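# Close all open drawers fully without disturbing cabinets

## Task

Push every open drawer completely closed. The cabinets must stay in their starting places, nothing may be toppled, and the robot must not fall or finish leaning, since either of those fails the job.

## Robot and tools

Robot: a Dexmate Vega. It has a wheeled base (two steerable front wheels and a passive rear caster), a torso whose thigh, shank and chest fold in a Z (joints torso_hip_rad, torso_knee_rad, torso_waist_rad), two seven-joint arms with two-finger grippers, and a head. Cameras: head_camera, left_wrist_camera, right_wrist_camera. From above, the start posture covers 0.70 m by 0.63 m (0.91 m wide with arms folded), and the front edge is 0.35 m ahead of the base origin.

Frames (metres): the base frame sits on the floor under the point the base spins about, 0.185 m behind the front axle, with x forward, y left, z up. chest, left_hand and right_hand are reported in it. A hand point lies between the fingers, 0.033 m back from the closed tips. The fingers run along the hand's z axis, close along its y axis, and the camera side faces -x. At long reach the reported hand position may be off. The odometry frame is the base frame as it was at scene start. base_odometry counts only wheel rotation, so slip shows as travel. Heading is in rad, positive leftward.

move: one action per call, plus optional "cameras" (list of camera names; omitted, null or ["all"] gives all, [] gives none). An action holds "base", "joints", or both, optionally with "speeds" and "min_time_s"; or "target" alone. A call with no action just reports state and images.
- base: an object with exactly one key, an offset from where the base last measured itself. translate_m: metres forward (+) or back, -2 to 2. strafe_m: metres left (+) or right, -2 to 2; heading may drift. rotate_rad: turn in place, counter-clockwise (+), -3.2 to 3.2. Front wheels re-steer first for a new direction (about 0.5 s, up to 1.1 s).
- joints: an object of absolute angles in radians, keyed by joint name, any subset. Ranges: hip 0 to 1.57; knee 0 to 3.141; waist -1.57 to 1.57 (chest forward lean = knee - hip - waist). Left arm: shoulder_pitch -3.041 to 3.041 (+ lowers), shoulder_yaw -0.423 to 1.523, upper_arm_roll ±3.041, elbow -3.041 to 0.214 (negative bends up), forearm_roll ±3.041, wrist_pitch ±1.366 (+ tips down), wrist_yaw -1.348 to 1.087. Right arm mirrors: shoulder_pitch negative lowers, shoulder_yaw -1.523 to 0.423, wrist_pitch negative tips down, wrist_yaw -1.087 to 1.348; other right joints as left. Grippers 0 (closed) to 0.785, per-finger angle. Head: head_pan_rad ±2.792 (+ left), head_tilt_rad ±1.483, head_camera_tilt_rad -1.483 to 1.378 (+ down). Top rates: arms 0.32 rad/s, torso 0.27, head 1.5, grippers 0.75.
- target: absolute pose for one hand in the base frame: side "left"/"right"; x, y, z in m (-3 to 3); pitch_deg -30 to 95 (90 fingers down, 0 level); heading_deg and roll_deg -360 to 360 (heading 0 = fingers forward, + counter-clockwise; roll defaults 0, + clockwise seen from behind). Optional line_only true demands a straight path or refuses. Checked only against the robot, not the scene, and only from rest. One target runs at most 8.6 s; on "short (part of ...)" resend it.
- speeds: per-action caps, translate_m/strafe_m 0.04 to 0.3 m/s, rotate_rad 0.1 to 0.6 rad/s. min_time_s: 0.1 to 8 s minimum duration for arm and head motions.

Torso presets (hip, knee, waist): stand 0.469, 1.617, 1.048 (start); stand_high 0.78, 1.57, 0.44; lean_20 0.52, 1.05, 0.18; lean_45 0.52, 1.05, -0.26; low_lean_45 0, 0, -0.79. Arm fold, in key order shoulder_pitch to wrist_yaw: left 1, 0.5, -0.6, -2.5, 0, -0.9, 0; right -1, -0.5, 0.6, -2.5, 0, 0.9, 0. Fold arms before going to low_lean_45. Torso joints in one action arrive together.

Result lines: base_status, joint_status, left_hand_status, right_hand_status. "done"; "off_target" (resting away from goal, maybe still pushing); "contact_stop" (an arm pushed near full torque ~0.6 s; its whole group, torso or that arm, halts and drops targets; others show contact_stop_at_<key>); "time_out"; "not_followed" / "joint command not followed" / "pose unreachable" (self-collision check withheld motion, cause given); "refused" with reason; "reached" (within 10 mm and 2 degrees) or "short" with the miss; "unfinished". Also base_tilt (forward/right degrees, ~2 degree bias), turned_by_wheels and turned_by_imu since last result, joint torques, motor temperatures, on_its_own, MOTOR HOT, TORQUE FAULT, OVER-TEMPERATURE FAULT. After a refused call or an interrupting stop, later moving calls in the same reply are skipped.

wait: seconds 0 to 10, plus cameras; returns full state. zoom_image: camera and region [x0, y0, x1, y1] pixels, at most 504 by 504, of that camera's latest image. read_manual: licence texts only. finished_scene: scene number; ends the scene irreversibly, so the drawers must already be shut.

Cautions: nothing prevents tipping, so keep the chest over the base and avoid heavy outstretched loads. The base keeps driving into furniture without stopping; a time_out or near-zero count means it is blocked, and pressing can shift cabinets. Close drawers with steady, moderate pushes, not slams. Never let the arms strike or press each other. Contact torque at a joint's limit (shoulders 142, upper_arm_roll and elbow 76, forearm and wrist 23.7 N m) freezes that arm for 10 s. Held stretched or blocked arms heat up; at 80 °C the arm shuts down for 30 to 60 s. After any stop, back the arm off first. The robot keeps holding commands while you deliberate.

Each tool is called after "Request:" as a command line: name --argument value for each argument, lists and objects as JSON in quotes; but a table of rows of numbers goes row by row, as --pt "numbers of a row", without its own name.

## Session

Request:
move

Request:
move --joints '{"head_pan_rad":1.6,"head_camera_tilt_rad":0.3}' --cameras '["head_camera"]'

Request:
move --joints '{"head_pan_rad":2.7}' --cameras '["head_camera"]'

Request:
move --joints '{"head_pan_rad":-2.7}' --cameras '["head_camera"]'

Request:
move --joints '{"head_pan_rad":-1.6}' --cameras '["head_camera"]'

Request:
move --joints '{"head_pan_rad":0}' --cameras '["head_camera"]'

Scene clock: 0.00 s.
Motor temperatures (°C): left_arm=[27 30 30 30 34 38 35] | right_arm=[29 28 29 31 34 34 35]
turned_by_wheels: +0.000
turned_by_imu: +0.000
base_status: not commanded
joint_status: not commanded
Images, in order (width x height): head_camera 896x560, left_wrist_camera 672x420, right_wrist_camera 672x420.

Scene clock: 1.73 s.
move: done
turned_by_wheels: +0.000
turned_by_imu: +0.000
joint_status: all done
pictures: head_camera

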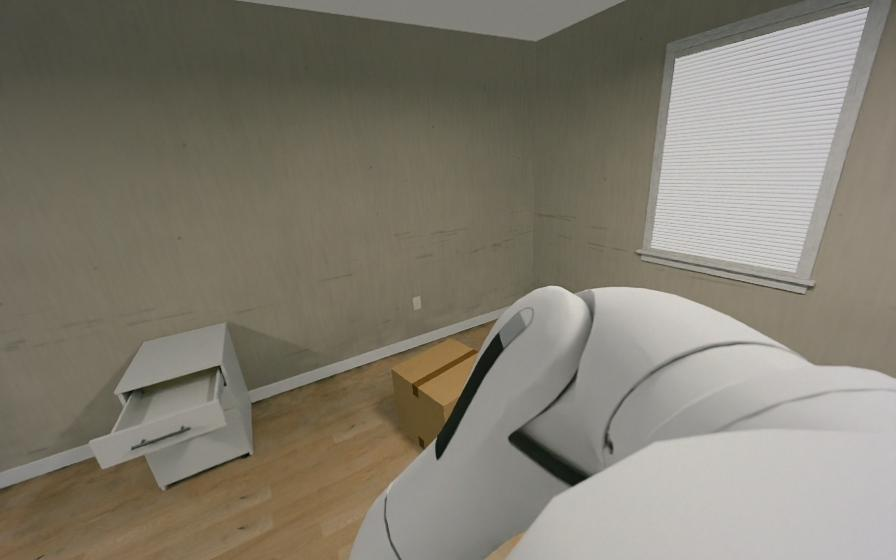

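Scene clock: 3.13 s.
move: done
turned_by_wheels: +0.000
turned_by_imu: +0.000
joint_status: all done
pictures: head_camera

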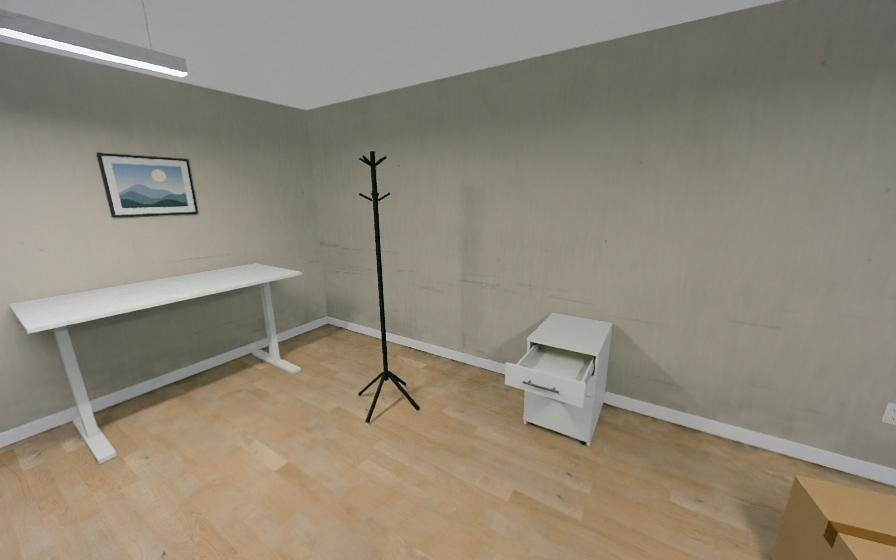

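Scene clock: 7.40 s.
move: done
turned_by_wheels: +0.000
turned_by_imu: +0.001
joint_status: all done
pictures: head_camera

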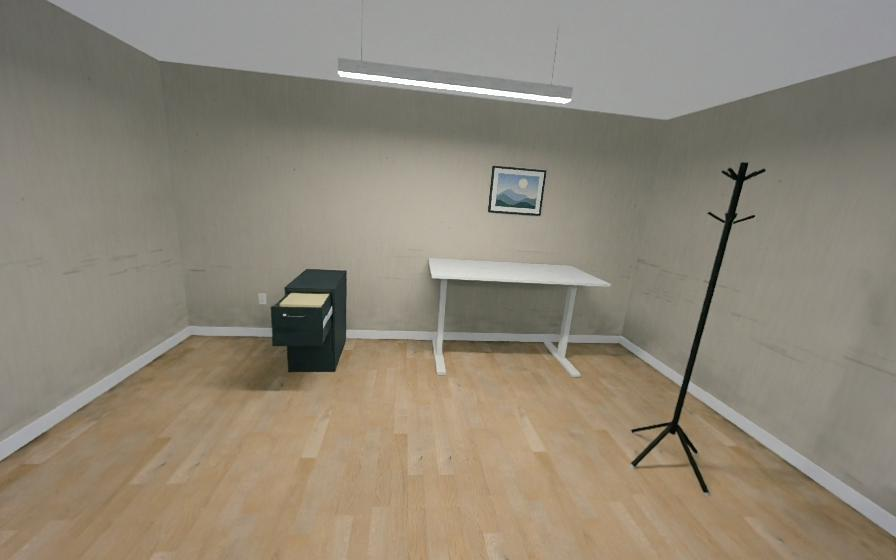

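Scene clock: 8.80 s.
move: done
turned_by_wheels: +0.000
turned_by_imu: +0.000
joint_status: all done
pictures: head_camera

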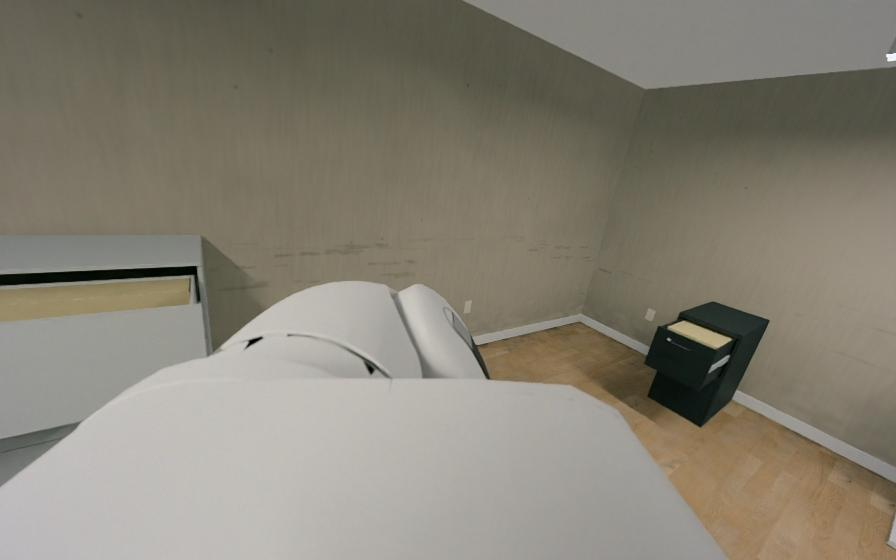

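Scene clock: 10.53 s.
Joint torques (N m): left_arm=[5.19 -0.03 -0.41 -6.04 0.07 -1.63 -0.08] | right_arm=[-3.67 1.41 -0.89 -5.58 0 1.61 0.17]
move: done
base_odometry: x=+0.000 y=+0.000 heading=+0.000
turned_by_wheels: +0.000
turned_by_imu: +0.000
base_tilt: forward=+0.7 right=-0.1
joint_positions: torso_hip_rad=+0.469 torso_knee_rad=+1.617 torso_waist_rad=+1.048 left_shoulder_pitch_rad=+2.211 left_shoulder_yaw_rad=-0.012 left_upper_arm_roll_rad=-0.018 left_elbow_rad=-1.096 left_forearm_roll_rad=+0.000 left_wrist_pitch_rad=-0.486 left_wrist_yaw_rad=+0.003 left_gripper_rad=+0.005 right_shoulder_pitch_rad=-2.205 right_shoulder_yaw_rad=+0.017 right_upper_arm_roll_rad=+0.000 right_elbow_rad=-1.113 right_forearm_roll_rad=+0.002 right_wrist_pitch_rad=+0.507 right_wrist_yaw_rad=+0.015 right_gripper_rad=+0.005 head_pan_rad=+0.000 head_tilt_rad=+0.000 head_camera_tilt_rad=+0.300
joint_status: all done
chest: x=-0.0111 y=+0.0000 z=+1.4155 quat_wxyz=(+0.999, +0.000, +0.050, +0.000) (m; base frame)
left_hand: x=+0.1837 y=+0.2377 z=+0.5981 quat_wxyz=(+0.408, -0.010, +0.913, +0.007) pitch_deg=+41.8 heading_deg=+1.6 roll_deg=+0.4 back=up (m; base frame)
right_hand: x=+0.2035 y=-0.2175 z=+0.6125 quat_wxyz=(+0.429, +0.006, +0.903, +0.010) pitch_deg=+39.2 heading_deg=+1.0 roll_deg=+1.7 back=up (m; base frame)
pictures: head_camera

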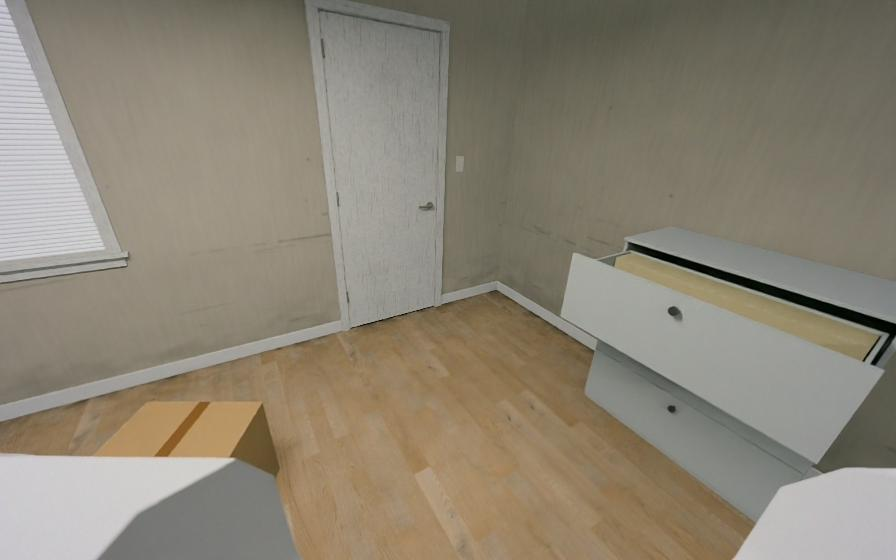

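Request:
move --base '{"rotate_rad":-1.06}' --joints '{"left_shoulder_pitch_rad":1,"left_shoulder_yaw_rad":0.5,"left_upper_arm_roll_rad":-0.6,"left_elbow_rad":-2.5,"left_forearm_roll_rad":0,"left_wrist_pitch_rad":-0.9,"left_wrist_yaw_rad":0,"right_shoulder_pitch_rad":-1,"right_shoulder_yaw_rad":-0.5,"right_upper_arm_roll_rad":0.6,"right_elbow_rad":-2.5,"right_forearm_roll_rad":0,"right_wrist_pitch_rad":0.9,"right_wrist_yaw_rad":0}' --cameras '["head_camera"]'

Request:
move --base '{"strafe_m":0.45}' --joints '{"torso_hip_rad":0,"torso_knee_rad":0,"torso_waist_rad":-0.79,"head_camera_tilt_rad":-0.4}' --cameras '["head_camera"]'

Scene clock: 37.63 s.
move: done
turned_by_wheels: -1.062
turned_by_imu: -1.039
base_status: done
joint_status: all done
pictures: head_camera

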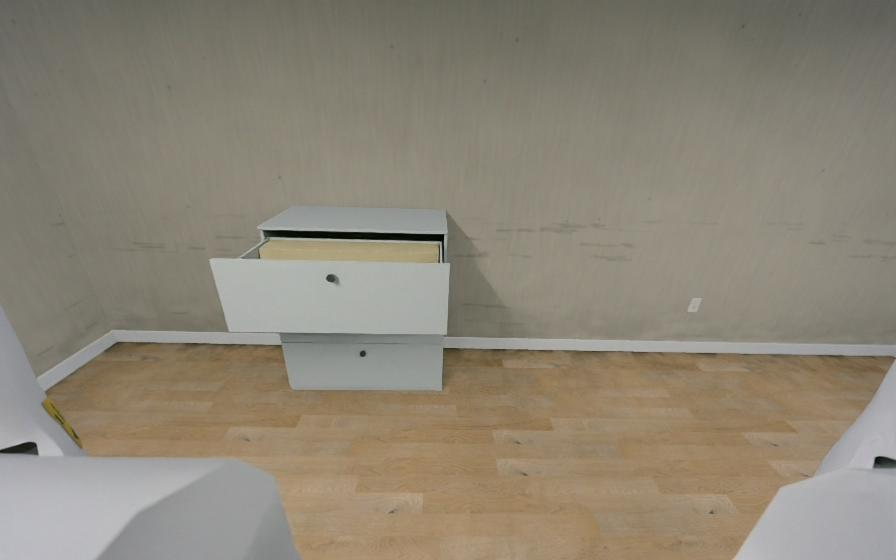

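Scene clock: 45.73 s.
Joint torques (N m): left_arm=[-6.13 7.2 -5.31 -6.32 -0.47 -0.03 0.73] | right_arm=[11.57 -7.23 6.98 -5.83 1.41 -1.7 -1.01]
move: done
base_odometry: x=+0.392 y=+0.222 heading=-1.055
turned_by_wheels: +0.007
turned_by_imu: +0.005
base_tilt: forward=+0.7 right=-0.1
base_status: done
joint_positions: torso_hip_rad=+0.000 torso_knee_rad=+0.000 torso_waist_rad=-0.790 left_shoulder_pitch_rad=+1.000 left_shoulder_yaw_rad=+0.500 left_upper_arm_roll_rad=-0.600 left_elbow_rad=-2.500 left_forearm_roll_rad=+0.000 left_wrist_pitch_rad=-0.900 left_wrist_yaw_rad=+0.000 left_gripper_rad=+0.005 right_shoulder_pitch_rad=-1.000 right_shoulder_yaw_rad=-0.500 right_upper_arm_roll_rad=+0.600 right_elbow_rad=-2.500 right_forearm_roll_rad=+0.000 right_wrist_pitch_rad=+0.900 right_wrist_yaw_rad=+0.000 right_gripper_rad=+0.005 head_pan_rad=+0.000 head_tilt_rad=+0.000 head_camera_tilt_rad=-0.400
joint_status: all done
chest: x=+0.0286 y=+0.0000 z=+0.8380 quat_wxyz=(+0.923, +0.000, +0.385, +0.000) (m; base frame)
left_hand: x=+0.2105 y=+0.1532 z=+1.0784 quat_wxyz=(+0.924, +0.297, -0.091, +0.222) pitch_deg=-53.8 heading_deg=-93.5 roll_deg=-59.4 back=down (m; base frame)
right_hand: x=+0.2105 y=-0.1534 z=+1.0785 quat_wxyz=(+0.924, -0.297, -0.091, -0.222) pitch_deg=-53.8 heading_deg=+93.5 roll_deg=+59.5 back=down (m; base frame)
pictures: head_camera

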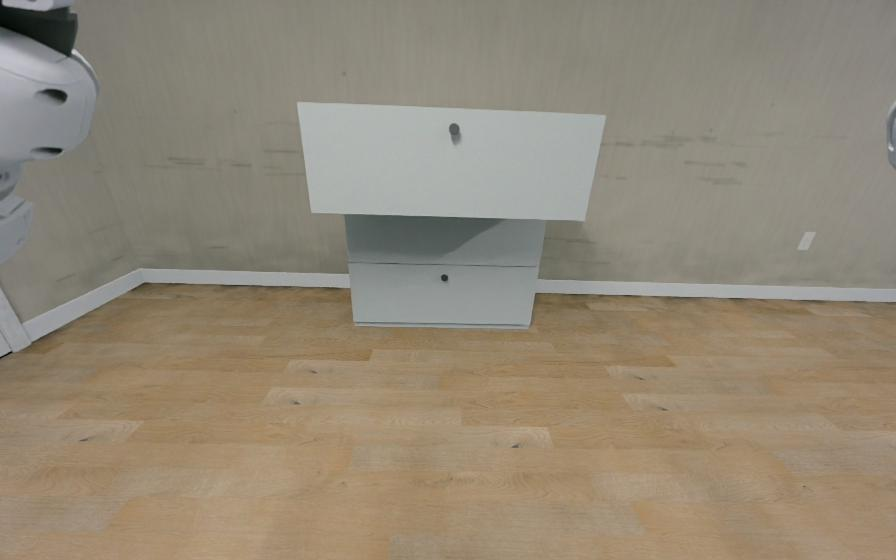

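Request:
move --target '{"side":"right","x":0.75,"y":0.0,"z":0.87,"pitch_deg":0,"heading_deg":0}' --cameras '[]'

Request:
move --base '{"translate_m":0.3}' --cameras '["head_camera","right_wrist_camera"]'

Scene clock: 77.37 s.
move: done
turned_by_wheels: +0.000
turned_by_imu: +0.002
right_hand_status: reached (checked arc [a long move], planned for 6.6 s): 2 mm and 0.4 deg off.
pictures: none

Scene clock: 80.43 s.
Joint torques (N m): left_arm=[-5.32 5.52 -5.45 -4.76 -0.38 0.96 0.8] | right_arm=[22.02 7.08 -0.45 -4.97 -0.49 1.2 -0.19]
move: done
base_odometry: x=+0.540 y=-0.039 heading=-1.056
turned_by_wheels: -0.001
turned_by_imu: +0.000
base_tilt: forward=+0.7 right=-0.1
base_status: done
joint_positions: torso_hip_rad=+0.000 torso_knee_rad=+0.000 torso_waist_rad=-0.790 left_shoulder_pitch_rad=+1.000 left_shoulder_yaw_rad=+0.500 left_upper_arm_roll_rad=-0.600 left_elbow_rad=-2.500 left_forearm_roll_rad=+0.000 left_wrist_pitch_rad=-0.900 left_wrist_yaw_rad=+0.000 left_gripper_rad=+0.005 right_shoulder_pitch_rad=-0.037 right_shoulder_yaw_rad=+0.076 right_upper_arm_roll_rad=-0.525 right_elbow_rad=-2.072 right_forearm_roll_rad=+0.696 right_wrist_pitch_rad=-1.099 right_wrist_yaw_rad=-1.087 right_gripper_rad=+0.005 head_pan_rad=+0.000 head_tilt_rad=+0.000 head_camera_tilt_rad=-0.400
chest: x=+0.0286 y=+0.0000 z=+0.8380 quat_wxyz=(+0.923, +0.000, +0.385, +0.000) (m; base frame)
left_hand: x=+0.2106 y=+0.1532 z=+1.0784 quat_wxyz=(+0.924, +0.297, -0.091, +0.222) pitch_deg=-53.8 heading_deg=-93.5 roll_deg=-59.4 back=down (m; base frame)
right_hand: x=+0.7501 y=-0.0001 z=+0.8695 quat_wxyz=(+0.707, +0.000, +0.707, +0.000) pitch_deg=+0.0 heading_deg=+0.0 roll_deg=+0.0 back=up (m; base frame)
pictures: head_camera, right_wrist_camera

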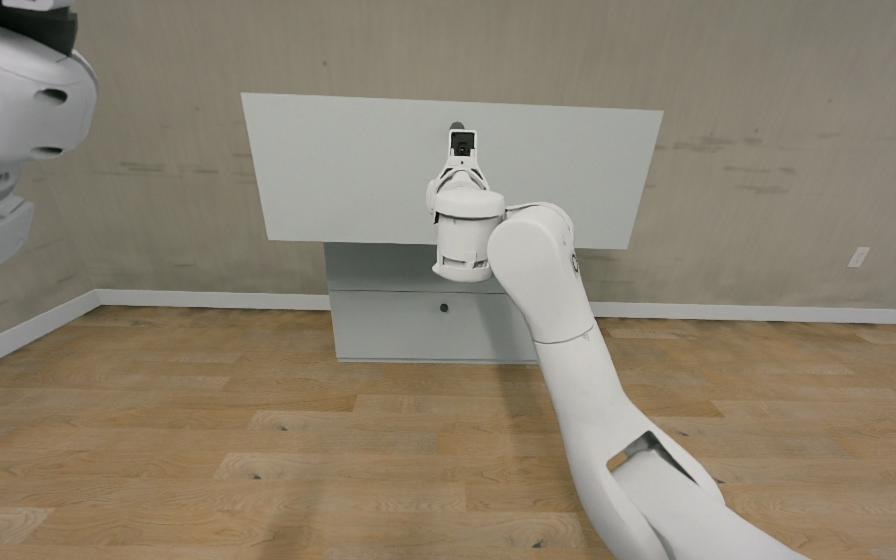

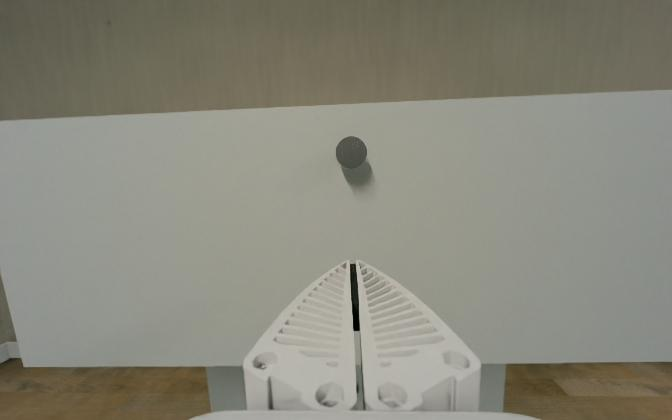

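Request:
move --base '{"translate_m":0.3}' --speeds '{"translate_m":0.08}' --cameras '["head_camera","right_wrist_camera"]'

Scene clock: 89.10 s.
Joint torques (N m): left_arm=[-5.83 7.03 -8.44 -5.35 -0.91 0.87 1.01] | right_arm=[22.58 4.55 3.93 -4.48 -1.33 2.61 -0.25]
move: done
base_odometry: x=+0.689 y=-0.300 heading=-1.056
turned_by_wheels: +0.000
turned_by_imu: +0.001
base_tilt: forward=+0.7 right=-0.1
base_status: done
joint_positions: torso_hip_rad=+0.000 torso_knee_rad=+0.000 torso_waist_rad=-0.790 left_shoulder_pitch_rad=+1.000 left_shoulder_yaw_rad=+0.500 left_upper_arm_roll_rad=-0.600 left_elbow_rad=-2.500 left_forearm_roll_rad=+0.000 left_wrist_pitch_rad=-0.900 left_wrist_yaw_rad=+0.000 left_gripper_rad=+0.005 right_shoulder_pitch_rad=-0.037 right_shoulder_yaw_rad=+0.076 right_upper_arm_roll_rad=-0.526 right_elbow_rad=-2.072 right_forearm_roll_rad=+0.697 right_wrist_pitch_rad=-1.099 right_wrist_yaw_rad=-1.087 right_gripper_rad=+0.005 head_pan_rad=+0.000 head_tilt_rad=+0.000 head_camera_tilt_rad=-0.400
chest: x=+0.0286 y=+0.0000 z=+0.8380 quat_wxyz=(+0.923, +0.000, +0.385, +0.000) (m; base frame)
left_hand: x=+0.2105 y=+0.1532 z=+1.0784 quat_wxyz=(+0.924, +0.297, -0.091, +0.222) pitch_deg=-53.8 heading_deg=-93.5 roll_deg=-59.4 back=down (m; base frame)
right_hand: x=+0.7500 y=+0.0002 z=+0.8696 quat_wxyz=(+0.707, +0.000, +0.707, +0.000) pitch_deg=+0.0 heading_deg=+0.0 roll_deg=+0.0 back=up (m; base frame)
pictures: head_camera, right_wrist_camera

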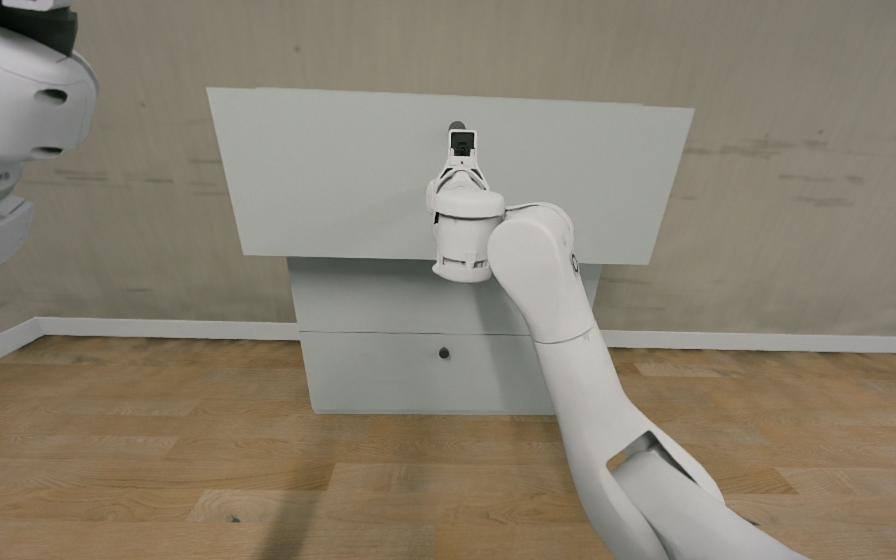

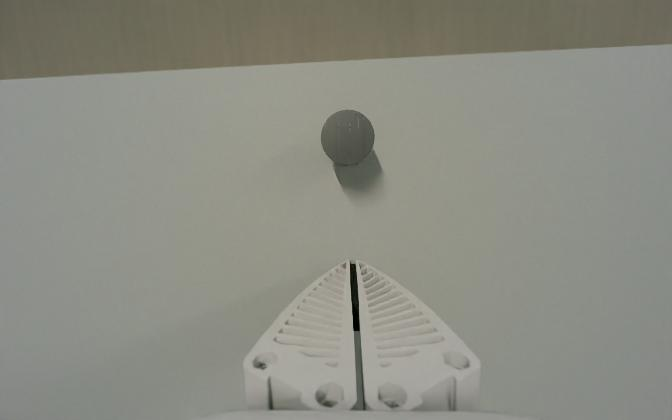

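Request:
move --base '{"translate_m":0.18}' --speeds '{"translate_m":0.08}' --cameras '["head_camera","right_wrist_camera"]'

Scene clock: 99.03 s.
Joint torques (N m): left_arm=[-6.81 3.24 -6.01 -4.83 -0.78 1.1 1.1] | right_arm=[21.37 4.35 4.52 -4.92 -1.39 1.93 -0.13]
move: done
base_odometry: x=+0.778 y=-0.456 heading=-1.057
turned_by_wheels: -0.001
turned_by_imu: +0.001
base_tilt: forward=+0.7 right=-0.1
base_status: done
joint_positions: torso_hip_rad=+0.000 torso_knee_rad=+0.000 torso_waist_rad=-0.790 left_shoulder_pitch_rad=+1.000 left_shoulder_yaw_rad=+0.500 left_upper_arm_roll_rad=-0.600 left_elbow_rad=-2.500 left_forearm_roll_rad=+0.000 left_wrist_pitch_rad=-0.900 left_wrist_yaw_rad=+0.000 left_gripper_rad=+0.005 right_shoulder_pitch_rad=-0.037 right_shoulder_yaw_rad=+0.076 right_upper_arm_roll_rad=-0.526 right_elbow_rad=-2.072 right_forearm_roll_rad=+0.697 right_wrist_pitch_rad=-1.099 right_wrist_yaw_rad=-1.087 right_gripper_rad=+0.005 head_pan_rad=+0.000 head_tilt_rad=+0.000 head_camera_tilt_rad=-0.400
chest: x=+0.0286 y=+0.0000 z=+0.8380 quat_wxyz=(+0.923, +0.000, +0.385, +0.000) (m; base frame)
left_hand: x=+0.2105 y=+0.1532 z=+1.0784 quat_wxyz=(+0.924, +0.297, -0.091, +0.222) pitch_deg=-53.7 heading_deg=-93.5 roll_deg=-59.4 back=down (m; base frame)
right_hand: x=+0.7500 y=+0.0003 z=+0.8696 quat_wxyz=(+0.707, +0.000, +0.707, +0.000) pitch_deg=+0.0 heading_deg=+0.0 roll_deg=+0.0 back=up (m; base frame)
pictures: head_camera, right_wrist_camera

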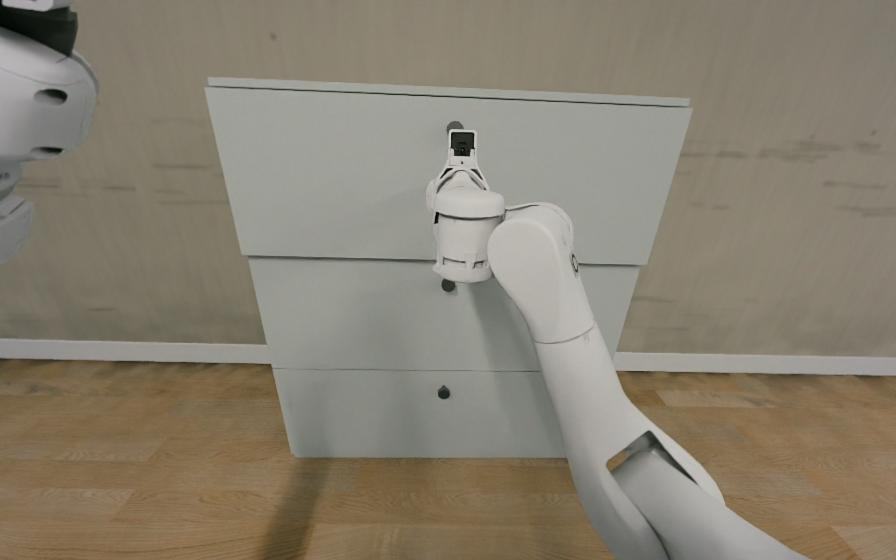

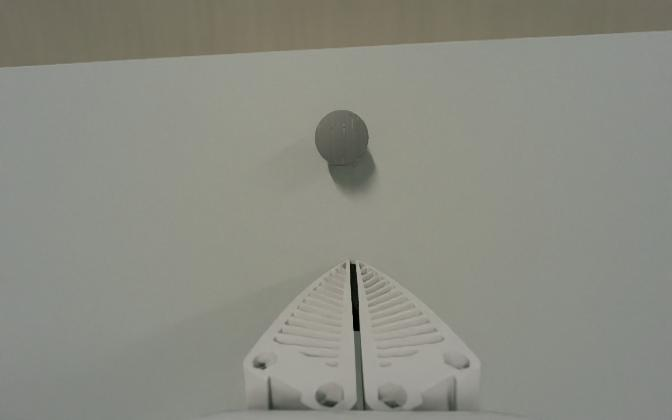

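Request:
move --base '{"translate_m":0.03}' --speeds '{"translate_m":0.04}' --cameras '["head_camera","right_wrist_camera"]'

Request:
zoom_image --camera "head_camera" --region '[195, 60, 435, 280]'

Request:
zoom_image --camera "head_camera" --region '[560, 80, 720, 280]'

Scene clock: 105.43 s.
Joint torques (N m): left_arm=[-4.98 6.7 -6.54 -3.93 -0.83 0.61 1.06] | right_arm=[21.79 0.21 8.32 2.72 -3.26 2.57 1.63]
move: done
base_odometry: x=+0.793 y=-0.482 heading=-1.057
turned_by_wheels: -0.001
turned_by_imu: +0.000
base_tilt: forward=+0.6 right=-0.1
base_status: done
joint_positions: torso_hip_rad=+0.000 torso_knee_rad=+0.000 torso_waist_rad=-0.790 left_shoulder_pitch_rad=+1.000 left_shoulder_yaw_rad=+0.500 left_upper_arm_roll_rad=-0.600 left_elbow_rad=-2.500 left_forearm_roll_rad=+0.000 left_wrist_pitch_rad=-0.900 left_wrist_yaw_rad=+0.000 left_gripper_rad=+0.005 right_shoulder_pitch_rad=-0.037 right_shoulder_yaw_rad=+0.076 right_upper_arm_roll_rad=-0.526 right_elbow_rad=-2.072 right_forearm_roll_rad=+0.697 right_wrist_pitch_rad=-1.099 right_wrist_yaw_rad=-1.087 right_gripper_rad=+0.005 head_pan_rad=+0.000 head_tilt_rad=+0.000 head_camera_tilt_rad=-0.400
chest: x=+0.0283 y=+0.0000 z=+0.8380 quat_wxyz=(+0.923, +0.000, +0.385, +0.000) (m; base frame)
left_hand: x=+0.2101 y=+0.1532 z=+1.0785 quat_wxyz=(+0.924, +0.297, -0.091, +0.222) pitch_deg=-53.7 heading_deg=-93.6 roll_deg=-59.4 back=down (m; base frame)
right_hand: x=+0.7494 y=+0.0005 z=+0.8703 quat_wxyz=(+0.707, +0.000, +0.707, +0.000) pitch_deg=+0.0 heading_deg=+0.1 roll_deg=+0.0 back=up (m; base frame)
pictures: head_camera, right_wrist_camera

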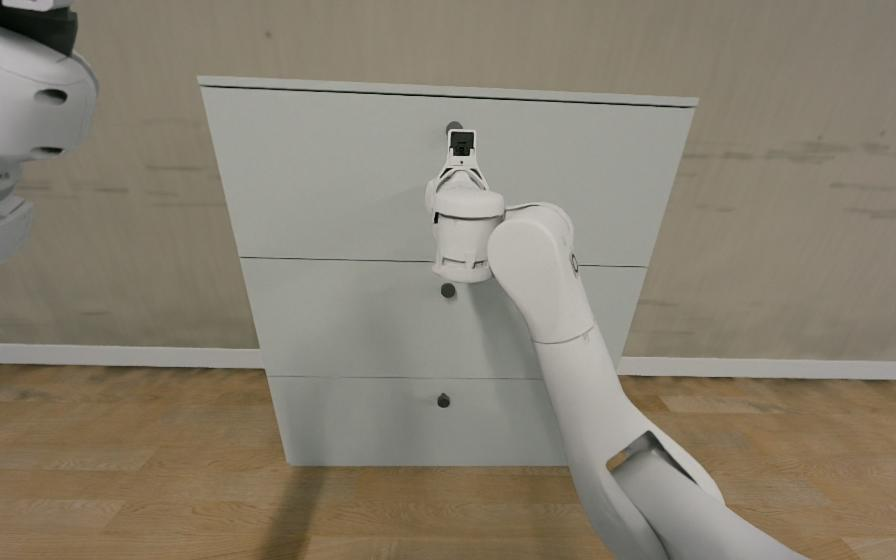

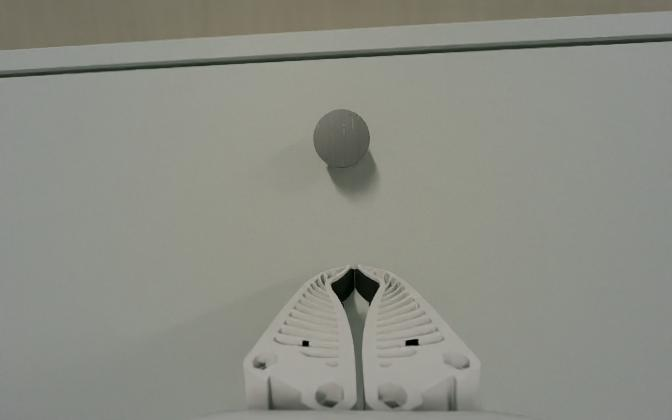

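Scaled by 2.100 from the camera's 896x560 image, which has a finer 960x600 frame.

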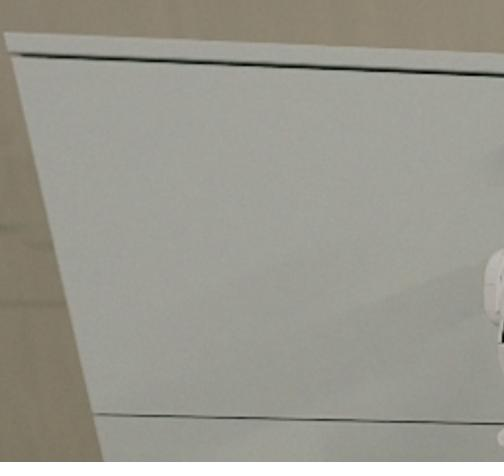

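Scaled by 2.520 from the camera's 896x560 image, which has a finer 960x600 frame.

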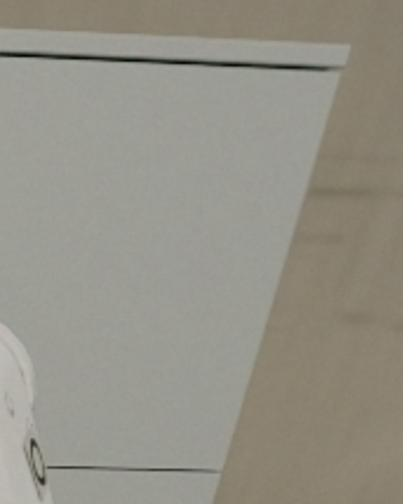

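Request:
move --base '{"translate_m":-0.35}' --cameras '[]'

Request:
move --base '{"rotate_rad":-1.573}' --cameras '["head_camera"]'

Request:
move --base '{"translate_m":1.5}' --cameras '["head_camera"]'

Scene clock: 121.17 s.
move: done
turned_by_wheels: -0.001
turned_by_imu: -0.001
base_status: done
pictures: none

Scene clock: 125.37 s.
move: done
turned_by_wheels: -1.576
turned_by_imu: -1.545
base_status: done
pictures: head_camera

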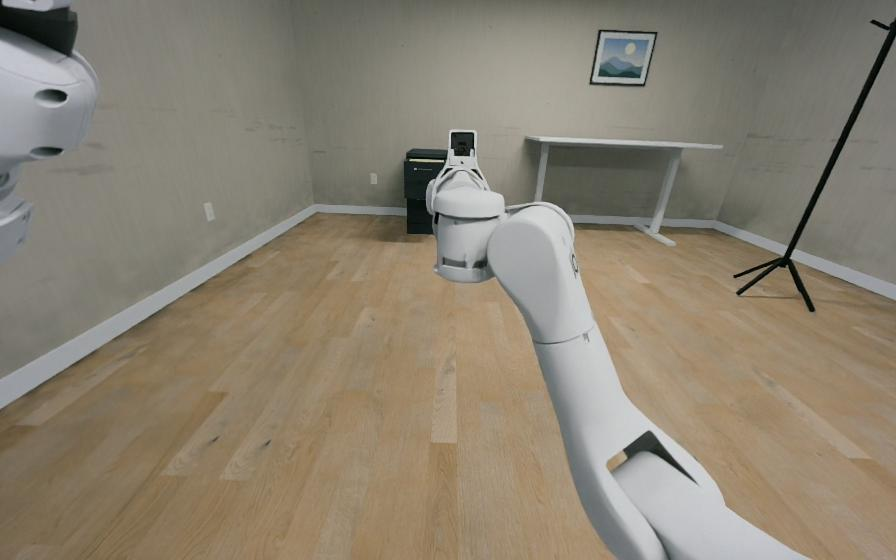

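Scene clock: 132.13 s.
Joint torques (N m): left_arm=[-5.81 5.89 -5.29 -5.82 -1.57 1.4 1.18] | right_arm=[22.38 3.47 6.79 -5.32 -1.33 1.82 0.13]
move: done
base_odometry: x=-0.688 y=-0.912 heading=-2.634
turned_by_wheels: +0.000
turned_by_imu: +0.003
base_tilt: forward=+0.6 right=-0.1
base_status: done
joint_positions: torso_hip_rad=+0.000 torso_knee_rad=+0.000 torso_waist_rad=-0.790 left_shoulder_pitch_rad=+1.000 left_shoulder_yaw_rad=+0.500 left_upper_arm_roll_rad=-0.600 left_elbow_rad=-2.500 left_forearm_roll_rad=+0.000 left_wrist_pitch_rad=-0.900 left_wrist_yaw_rad=+0.000 left_gripper_rad=+0.005 right_shoulder_pitch_rad=-0.037 right_shoulder_yaw_rad=+0.076 right_upper_arm_roll_rad=-0.526 right_elbow_rad=-2.072 right_forearm_roll_rad=+0.697 right_wrist_pitch_rad=-1.099 right_wrist_yaw_rad=-1.087 right_gripper_rad=+0.005 head_pan_rad=+0.000 head_tilt_rad=+0.000 head_camera_tilt_rad=-0.400
chest: x=+0.0286 y=+0.0000 z=+0.8380 quat_wxyz=(+0.923, +0.000, +0.385, +0.000) (m; base frame)
left_hand: x=+0.2106 y=+0.1532 z=+1.0784 quat_wxyz=(+0.924, +0.297, -0.091, +0.222) pitch_deg=-53.8 heading_deg=-93.5 roll_deg=-59.4 back=down (m; base frame)
right_hand: x=+0.7500 y=+0.0003 z=+0.8695 quat_wxyz=(+0.707, +0.000, +0.707, +0.000) pitch_deg=+0.0 heading_deg=+0.0 roll_deg=+0.0 back=up (m; base frame)
pictures: head_camera

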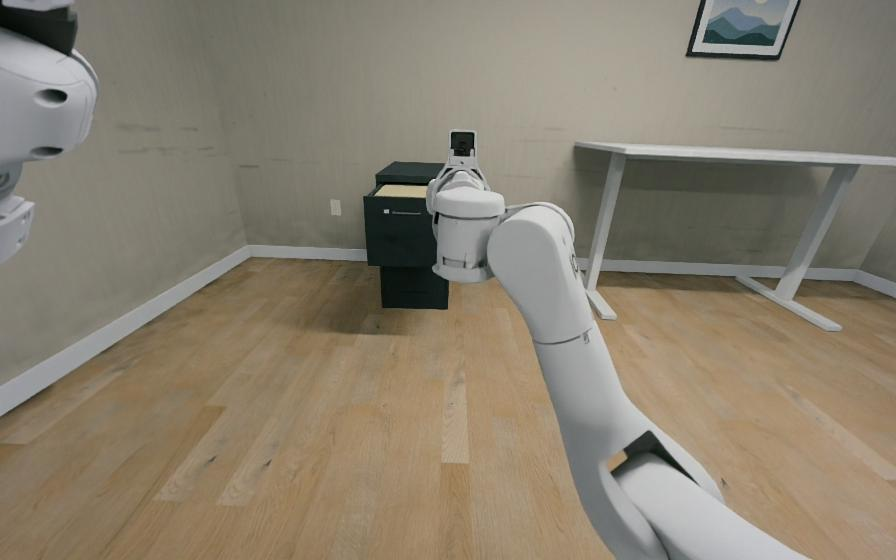

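Request:
move --target '{"side":"right","x":0.72,"y":0.0,"z":0.52,"pitch_deg":0,"heading_deg":0}' --cameras '[]'

Request:
move --base '{"strafe_m":0.21}' --cameras '["head_camera"]'

Request:
move --base '{"translate_m":0.5}' --cameras '["head_camera","right_wrist_camera"]'

Scene clock: 146.47 s.
move: done
turned_by_wheels: +0.000
turned_by_imu: +0.001
right_hand_status: reached (checked arc [the straight line was blocked], planned for 3.8 s): 2 mm and 0.1 deg off.
pictures: none

Scene clock: 149.20 s.
move: done
turned_by_wheels: +0.001
turned_by_imu: -0.003
base_status: done
pictures: head_camera

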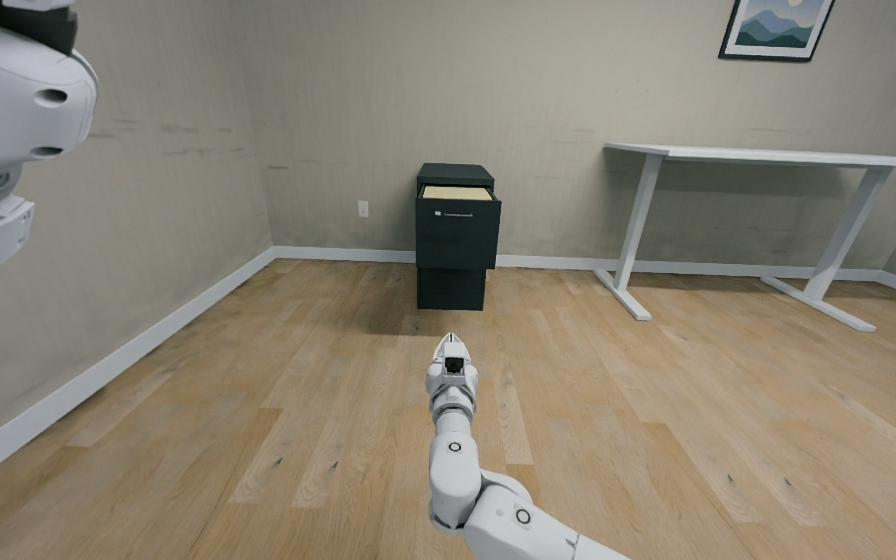

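Scene clock: 152.93 s.
Joint torques (N m): left_arm=[-5.96 7.24 -7.87 -4.87 -1.38 0.44 1.04] | right_arm=[7.71 2.56 2.79 -6.33 -2.48 2.45 0.21]
move: done
base_odometry: x=-1.021 y=-1.341 heading=-2.633
turned_by_wheels: +0.000
turned_by_imu: +0.003
base_tilt: forward=+0.7 right=+0.0
base_status: done
joint_positions: torso_hip_rad=+0.000 torso_knee_rad=+0.000 torso_waist_rad=-0.790 left_shoulder_pitch_rad=+1.000 left_shoulder_yaw_rad=+0.500 left_upper_arm_roll_rad=-0.600 left_elbow_rad=-2.500 left_forearm_roll_rad=+0.000 left_wrist_pitch_rad=-0.900 left_wrist_yaw_rad=+0.000 left_gripper_rad=+0.005 right_shoulder_pitch_rad=-0.396 right_shoulder_yaw_rad=-0.339 right_upper_arm_roll_rad=-1.047 right_elbow_rad=-1.664 right_forearm_roll_rad=+0.500 right_wrist_pitch_rad=-0.003 right_wrist_yaw_rad=-1.005 right_gripper_rad=+0.005 head_pan_rad=+0.000 head_tilt_rad=+0.000 head_camera_tilt_rad=-0.400
chest: x=+0.0286 y=+0.0000 z=+0.8380 quat_wxyz=(+0.923, +0.000, +0.385, +0.000) (m; base frame)
left_hand: x=+0.2106 y=+0.1532 z=+1.0784 quat_wxyz=(+0.924, +0.297, -0.091, +0.222) pitch_deg=-53.7 heading_deg=-93.5 roll_deg=-59.4 back=down (m; base frame)
right_hand: x=+0.7201 y=-0.0001 z=+0.5200 quat_wxyz=(+0.707, +0.000, +0.707, +0.000) pitch_deg=+0.0 heading_deg=+0.0 roll_deg=+0.0 back=up (m; base frame)
pictures: head_camera, right_wrist_camera

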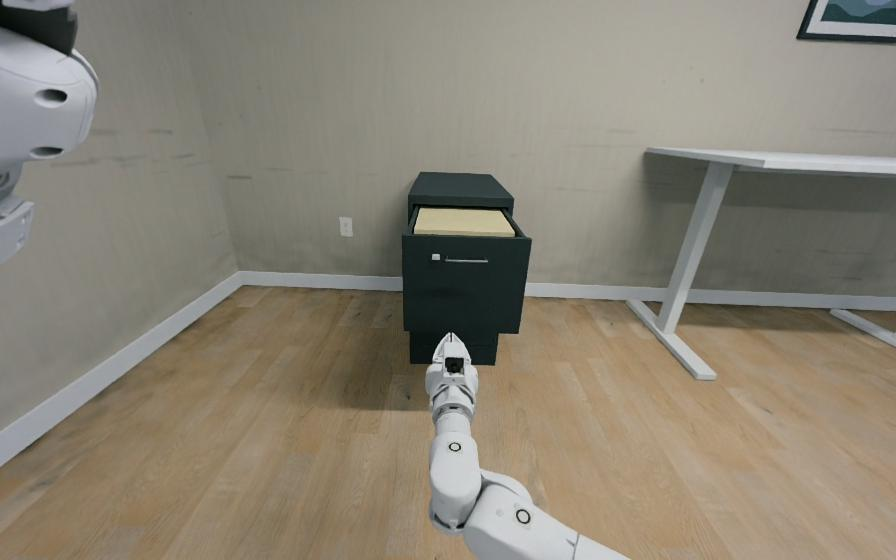

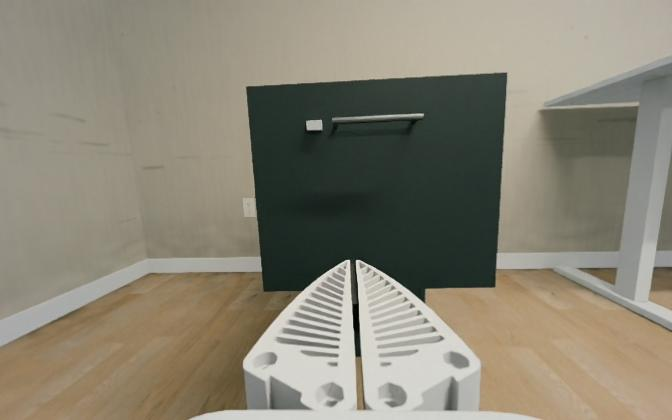

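Request:
move --base '{"translate_m":0.16}' --cameras '[]'

Request:
move --base '{"translate_m":0.25}' --speeds '{"translate_m":0.08}' --cameras '["head_camera","right_wrist_camera"]'

Scene clock: 160.90 s.
move: done
turned_by_wheels: +0.000
turned_by_imu: +0.001
base_status: done
pictures: none

Scene clock: 164.80 s.
Joint torques (N m): left_arm=[-5.53 5.12 -7.01 -6.1 -0.58 -0.21 0.62] | right_arm=[17.58 3.28 9.95 -6.85 -2.45 2.13 0.31]
move: done
base_odometry: x=-1.378 y=-1.542 heading=-2.633
turned_by_wheels: +0.000
turned_by_imu: +0.001
base_tilt: forward=+0.8 right=-0.1
base_status: done
joint_positions: torso_hip_rad=+0.000 torso_knee_rad=+0.000 torso_waist_rad=-0.790 left_shoulder_pitch_rad=+1.000 left_shoulder_yaw_rad=+0.500 left_upper_arm_roll_rad=-0.600 left_elbow_rad=-2.500 left_forearm_roll_rad=+0.000 left_wrist_pitch_rad=-0.900 left_wrist_yaw_rad=+0.000 left_gripper_rad=+0.005 right_shoulder_pitch_rad=-0.396 right_shoulder_yaw_rad=-0.339 right_upper_arm_roll_rad=-1.048 right_elbow_rad=-1.664 right_forearm_roll_rad=+0.500 right_wrist_pitch_rad=-0.003 right_wrist_yaw_rad=-1.005 right_gripper_rad=+0.005 head_pan_rad=+0.000 head_tilt_rad=+0.000 head_camera_tilt_rad=-0.400
chest: x=+0.0286 y=+0.0000 z=+0.8380 quat_wxyz=(+0.923, +0.000, +0.385, +0.000) (m; base frame)
left_hand: x=+0.2106 y=+0.1532 z=+1.0784 quat_wxyz=(+0.924, +0.297, -0.091, +0.222) pitch_deg=-53.7 heading_deg=-93.5 roll_deg=-59.4 back=down (m; base frame)
right_hand: x=+0.7198 y=+0.0002 z=+0.5195 quat_wxyz=(+0.707, +0.000, +0.707, +0.000) pitch_deg=+0.0 heading_deg=+0.0 roll_deg=+0.0 back=up (m; base frame)
pictures: head_camera, right_wrist_camera

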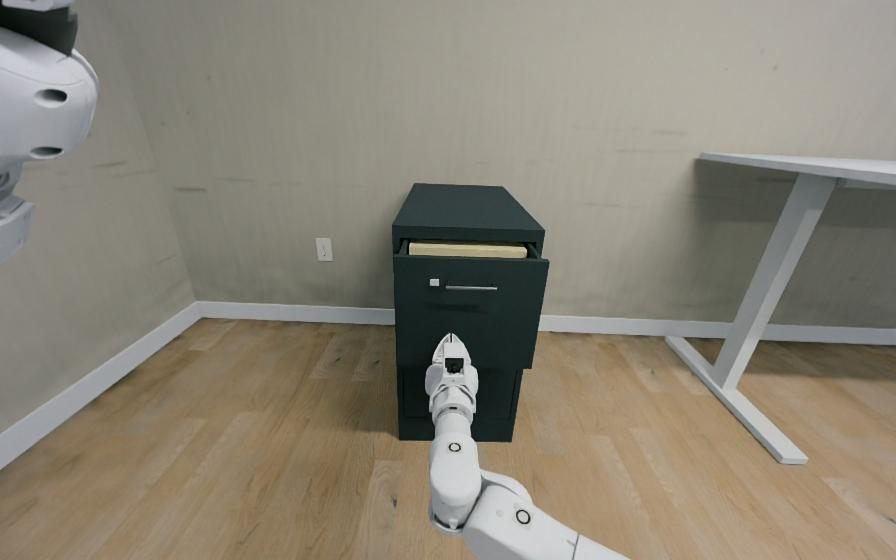

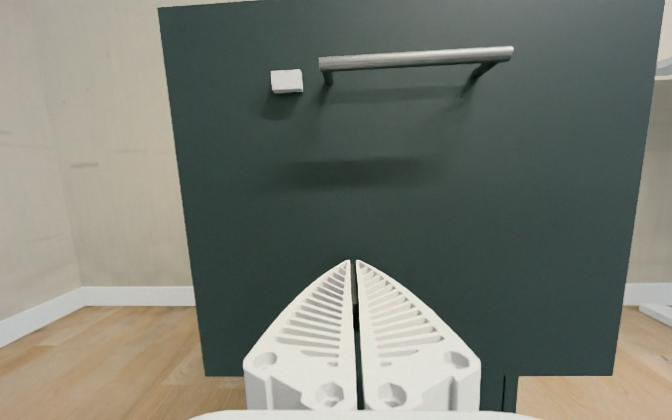

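Request:
move --base '{"translate_m":0.09}' --speeds '{"translate_m":0.06}' --cameras '["head_camera","right_wrist_camera"]'

Scene clock: 170.20 s.
Joint torques (N m): left_arm=[-6.98 6.99 -8.32 -4.72 -0.23 1.8 1.03] | right_arm=[18.02 2.9 9.94 -6.69 -2.38 2.06 0.21]
move: done
base_odometry: x=-1.456 y=-1.586 heading=-2.633
turned_by_wheels: +0.000
turned_by_imu: +0.001
base_tilt: forward=+0.7 right=-0.1
base_status: done
joint_positions: torso_hip_rad=+0.000 torso_knee_rad=+0.000 torso_waist_rad=-0.790 left_shoulder_pitch_rad=+1.000 left_shoulder_yaw_rad=+0.500 left_upper_arm_roll_rad=-0.600 left_elbow_rad=-2.500 left_forearm_roll_rad=+0.000 left_wrist_pitch_rad=-0.900 left_wrist_yaw_rad=+0.000 left_gripper_rad=+0.005 right_shoulder_pitch_rad=-0.396 right_shoulder_yaw_rad=-0.339 right_upper_arm_roll_rad=-1.048 right_elbow_rad=-1.664 right_forearm_roll_rad=+0.500 right_wrist_pitch_rad=-0.003 right_wrist_yaw_rad=-1.005 right_gripper_rad=+0.005 head_pan_rad=+0.000 head_tilt_rad=+0.000 head_camera_tilt_rad=-0.400
chest: x=+0.0286 y=+0.0000 z=+0.8380 quat_wxyz=(+0.923, +0.000, +0.385, +0.000) (m; base frame)
left_hand: x=+0.2106 y=+0.1532 z=+1.0784 quat_wxyz=(+0.924, +0.297, -0.091, +0.222) pitch_deg=-53.7 heading_deg=-93.5 roll_deg=-59.4 back=down (m; base frame)
right_hand: x=+0.7198 y=+0.0002 z=+0.5195 quat_wxyz=(+0.707, +0.000, +0.707, +0.000) pitch_deg=+0.1 heading_deg=+0.0 roll_deg=+0.0 back=up (m; base frame)
pictures: head_camera, right_wrist_camera

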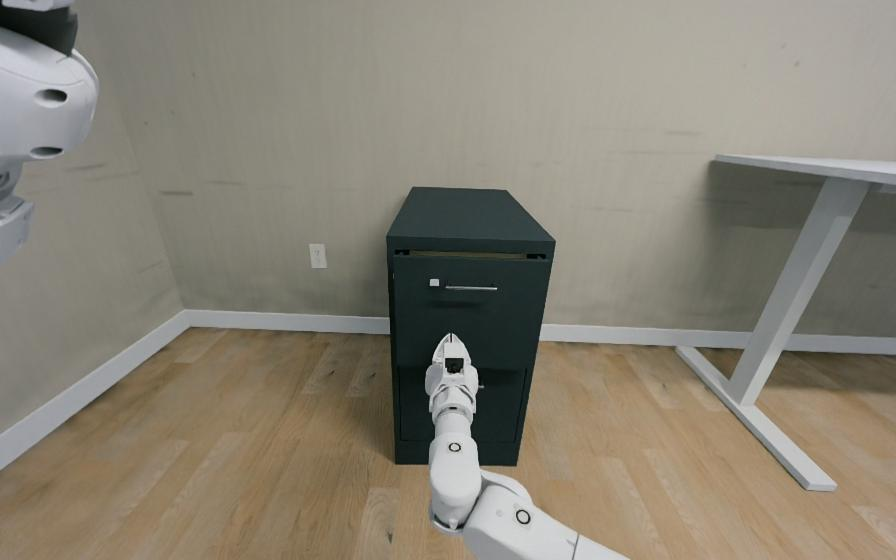

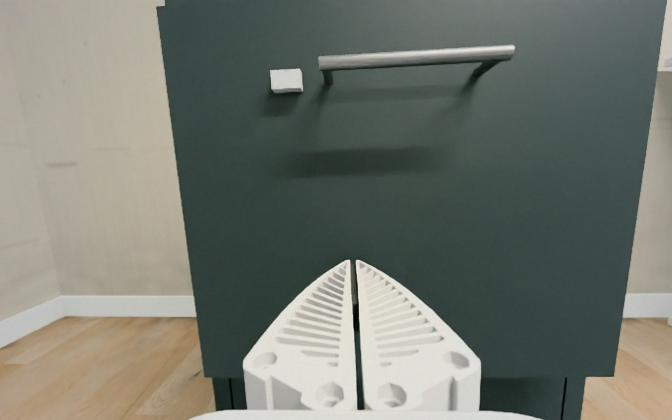

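Request:
move --base '{"translate_m":0.04}' --speeds '{"translate_m":0.04}' --cameras '["head_camera","right_wrist_camera"]'

Scene clock: 174.07 s.
Joint torques (N m): left_arm=[-5.71 9.2 -8 -6.35 -0.41 1.51 0.69] | right_arm=[17.94 3.41 10.26 -6.62 -2.33 2.28 0.3]
move: done
base_odometry: x=-1.491 y=-1.606 heading=-2.634
turned_by_wheels: +0.000
turned_by_imu: +0.000
base_tilt: forward=+0.6 right=-0.1
base_status: done
joint_positions: torso_hip_rad=+0.000 torso_knee_rad=+0.000 torso_waist_rad=-0.790 left_shoulder_pitch_rad=+1.000 left_shoulder_yaw_rad=+0.500 left_upper_arm_roll_rad=-0.600 left_elbow_rad=-2.500 left_forearm_roll_rad=+0.000 left_wrist_pitch_rad=-0.900 left_wrist_yaw_rad=+0.000 left_gripper_rad=+0.005 right_shoulder_pitch_rad=-0.396 right_shoulder_yaw_rad=-0.339 right_upper_arm_roll_rad=-1.048 right_elbow_rad=-1.664 right_forearm_roll_rad=+0.500 right_wrist_pitch_rad=-0.003 right_wrist_yaw_rad=-1.005 right_gripper_rad=+0.005 head_pan_rad=+0.000 head_tilt_rad=+0.000 head_camera_tilt_rad=-0.400
chest: x=+0.0286 y=+0.0000 z=+0.8380 quat_wxyz=(+0.923, +0.000, +0.385, +0.000) (m; base frame)
left_hand: x=+0.2106 y=+0.1532 z=+1.0784 quat_wxyz=(+0.924, +0.297, -0.091, +0.222) pitch_deg=-53.7 heading_deg=-93.5 roll_deg=-59.4 back=down (m; base frame)
right_hand: x=+0.7198 y=+0.0002 z=+0.5194 quat_wxyz=(+0.707, +0.000, +0.707, +0.000) pitch_deg=+0.1 heading_deg=+0.0 roll_deg=+0.0 back=up (m; base frame)
pictures: head_camera, right_wrist_camera

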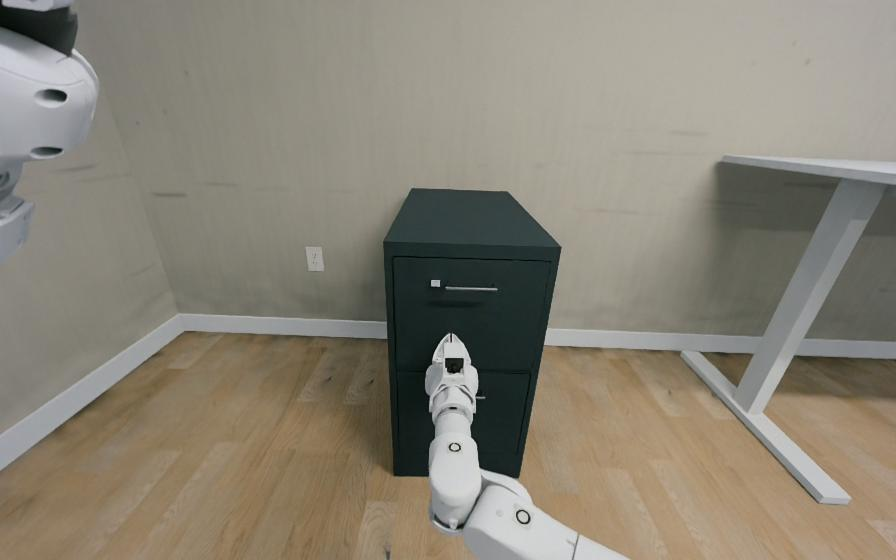

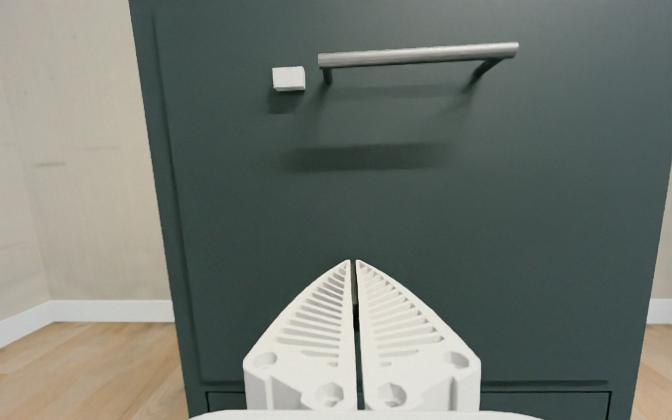

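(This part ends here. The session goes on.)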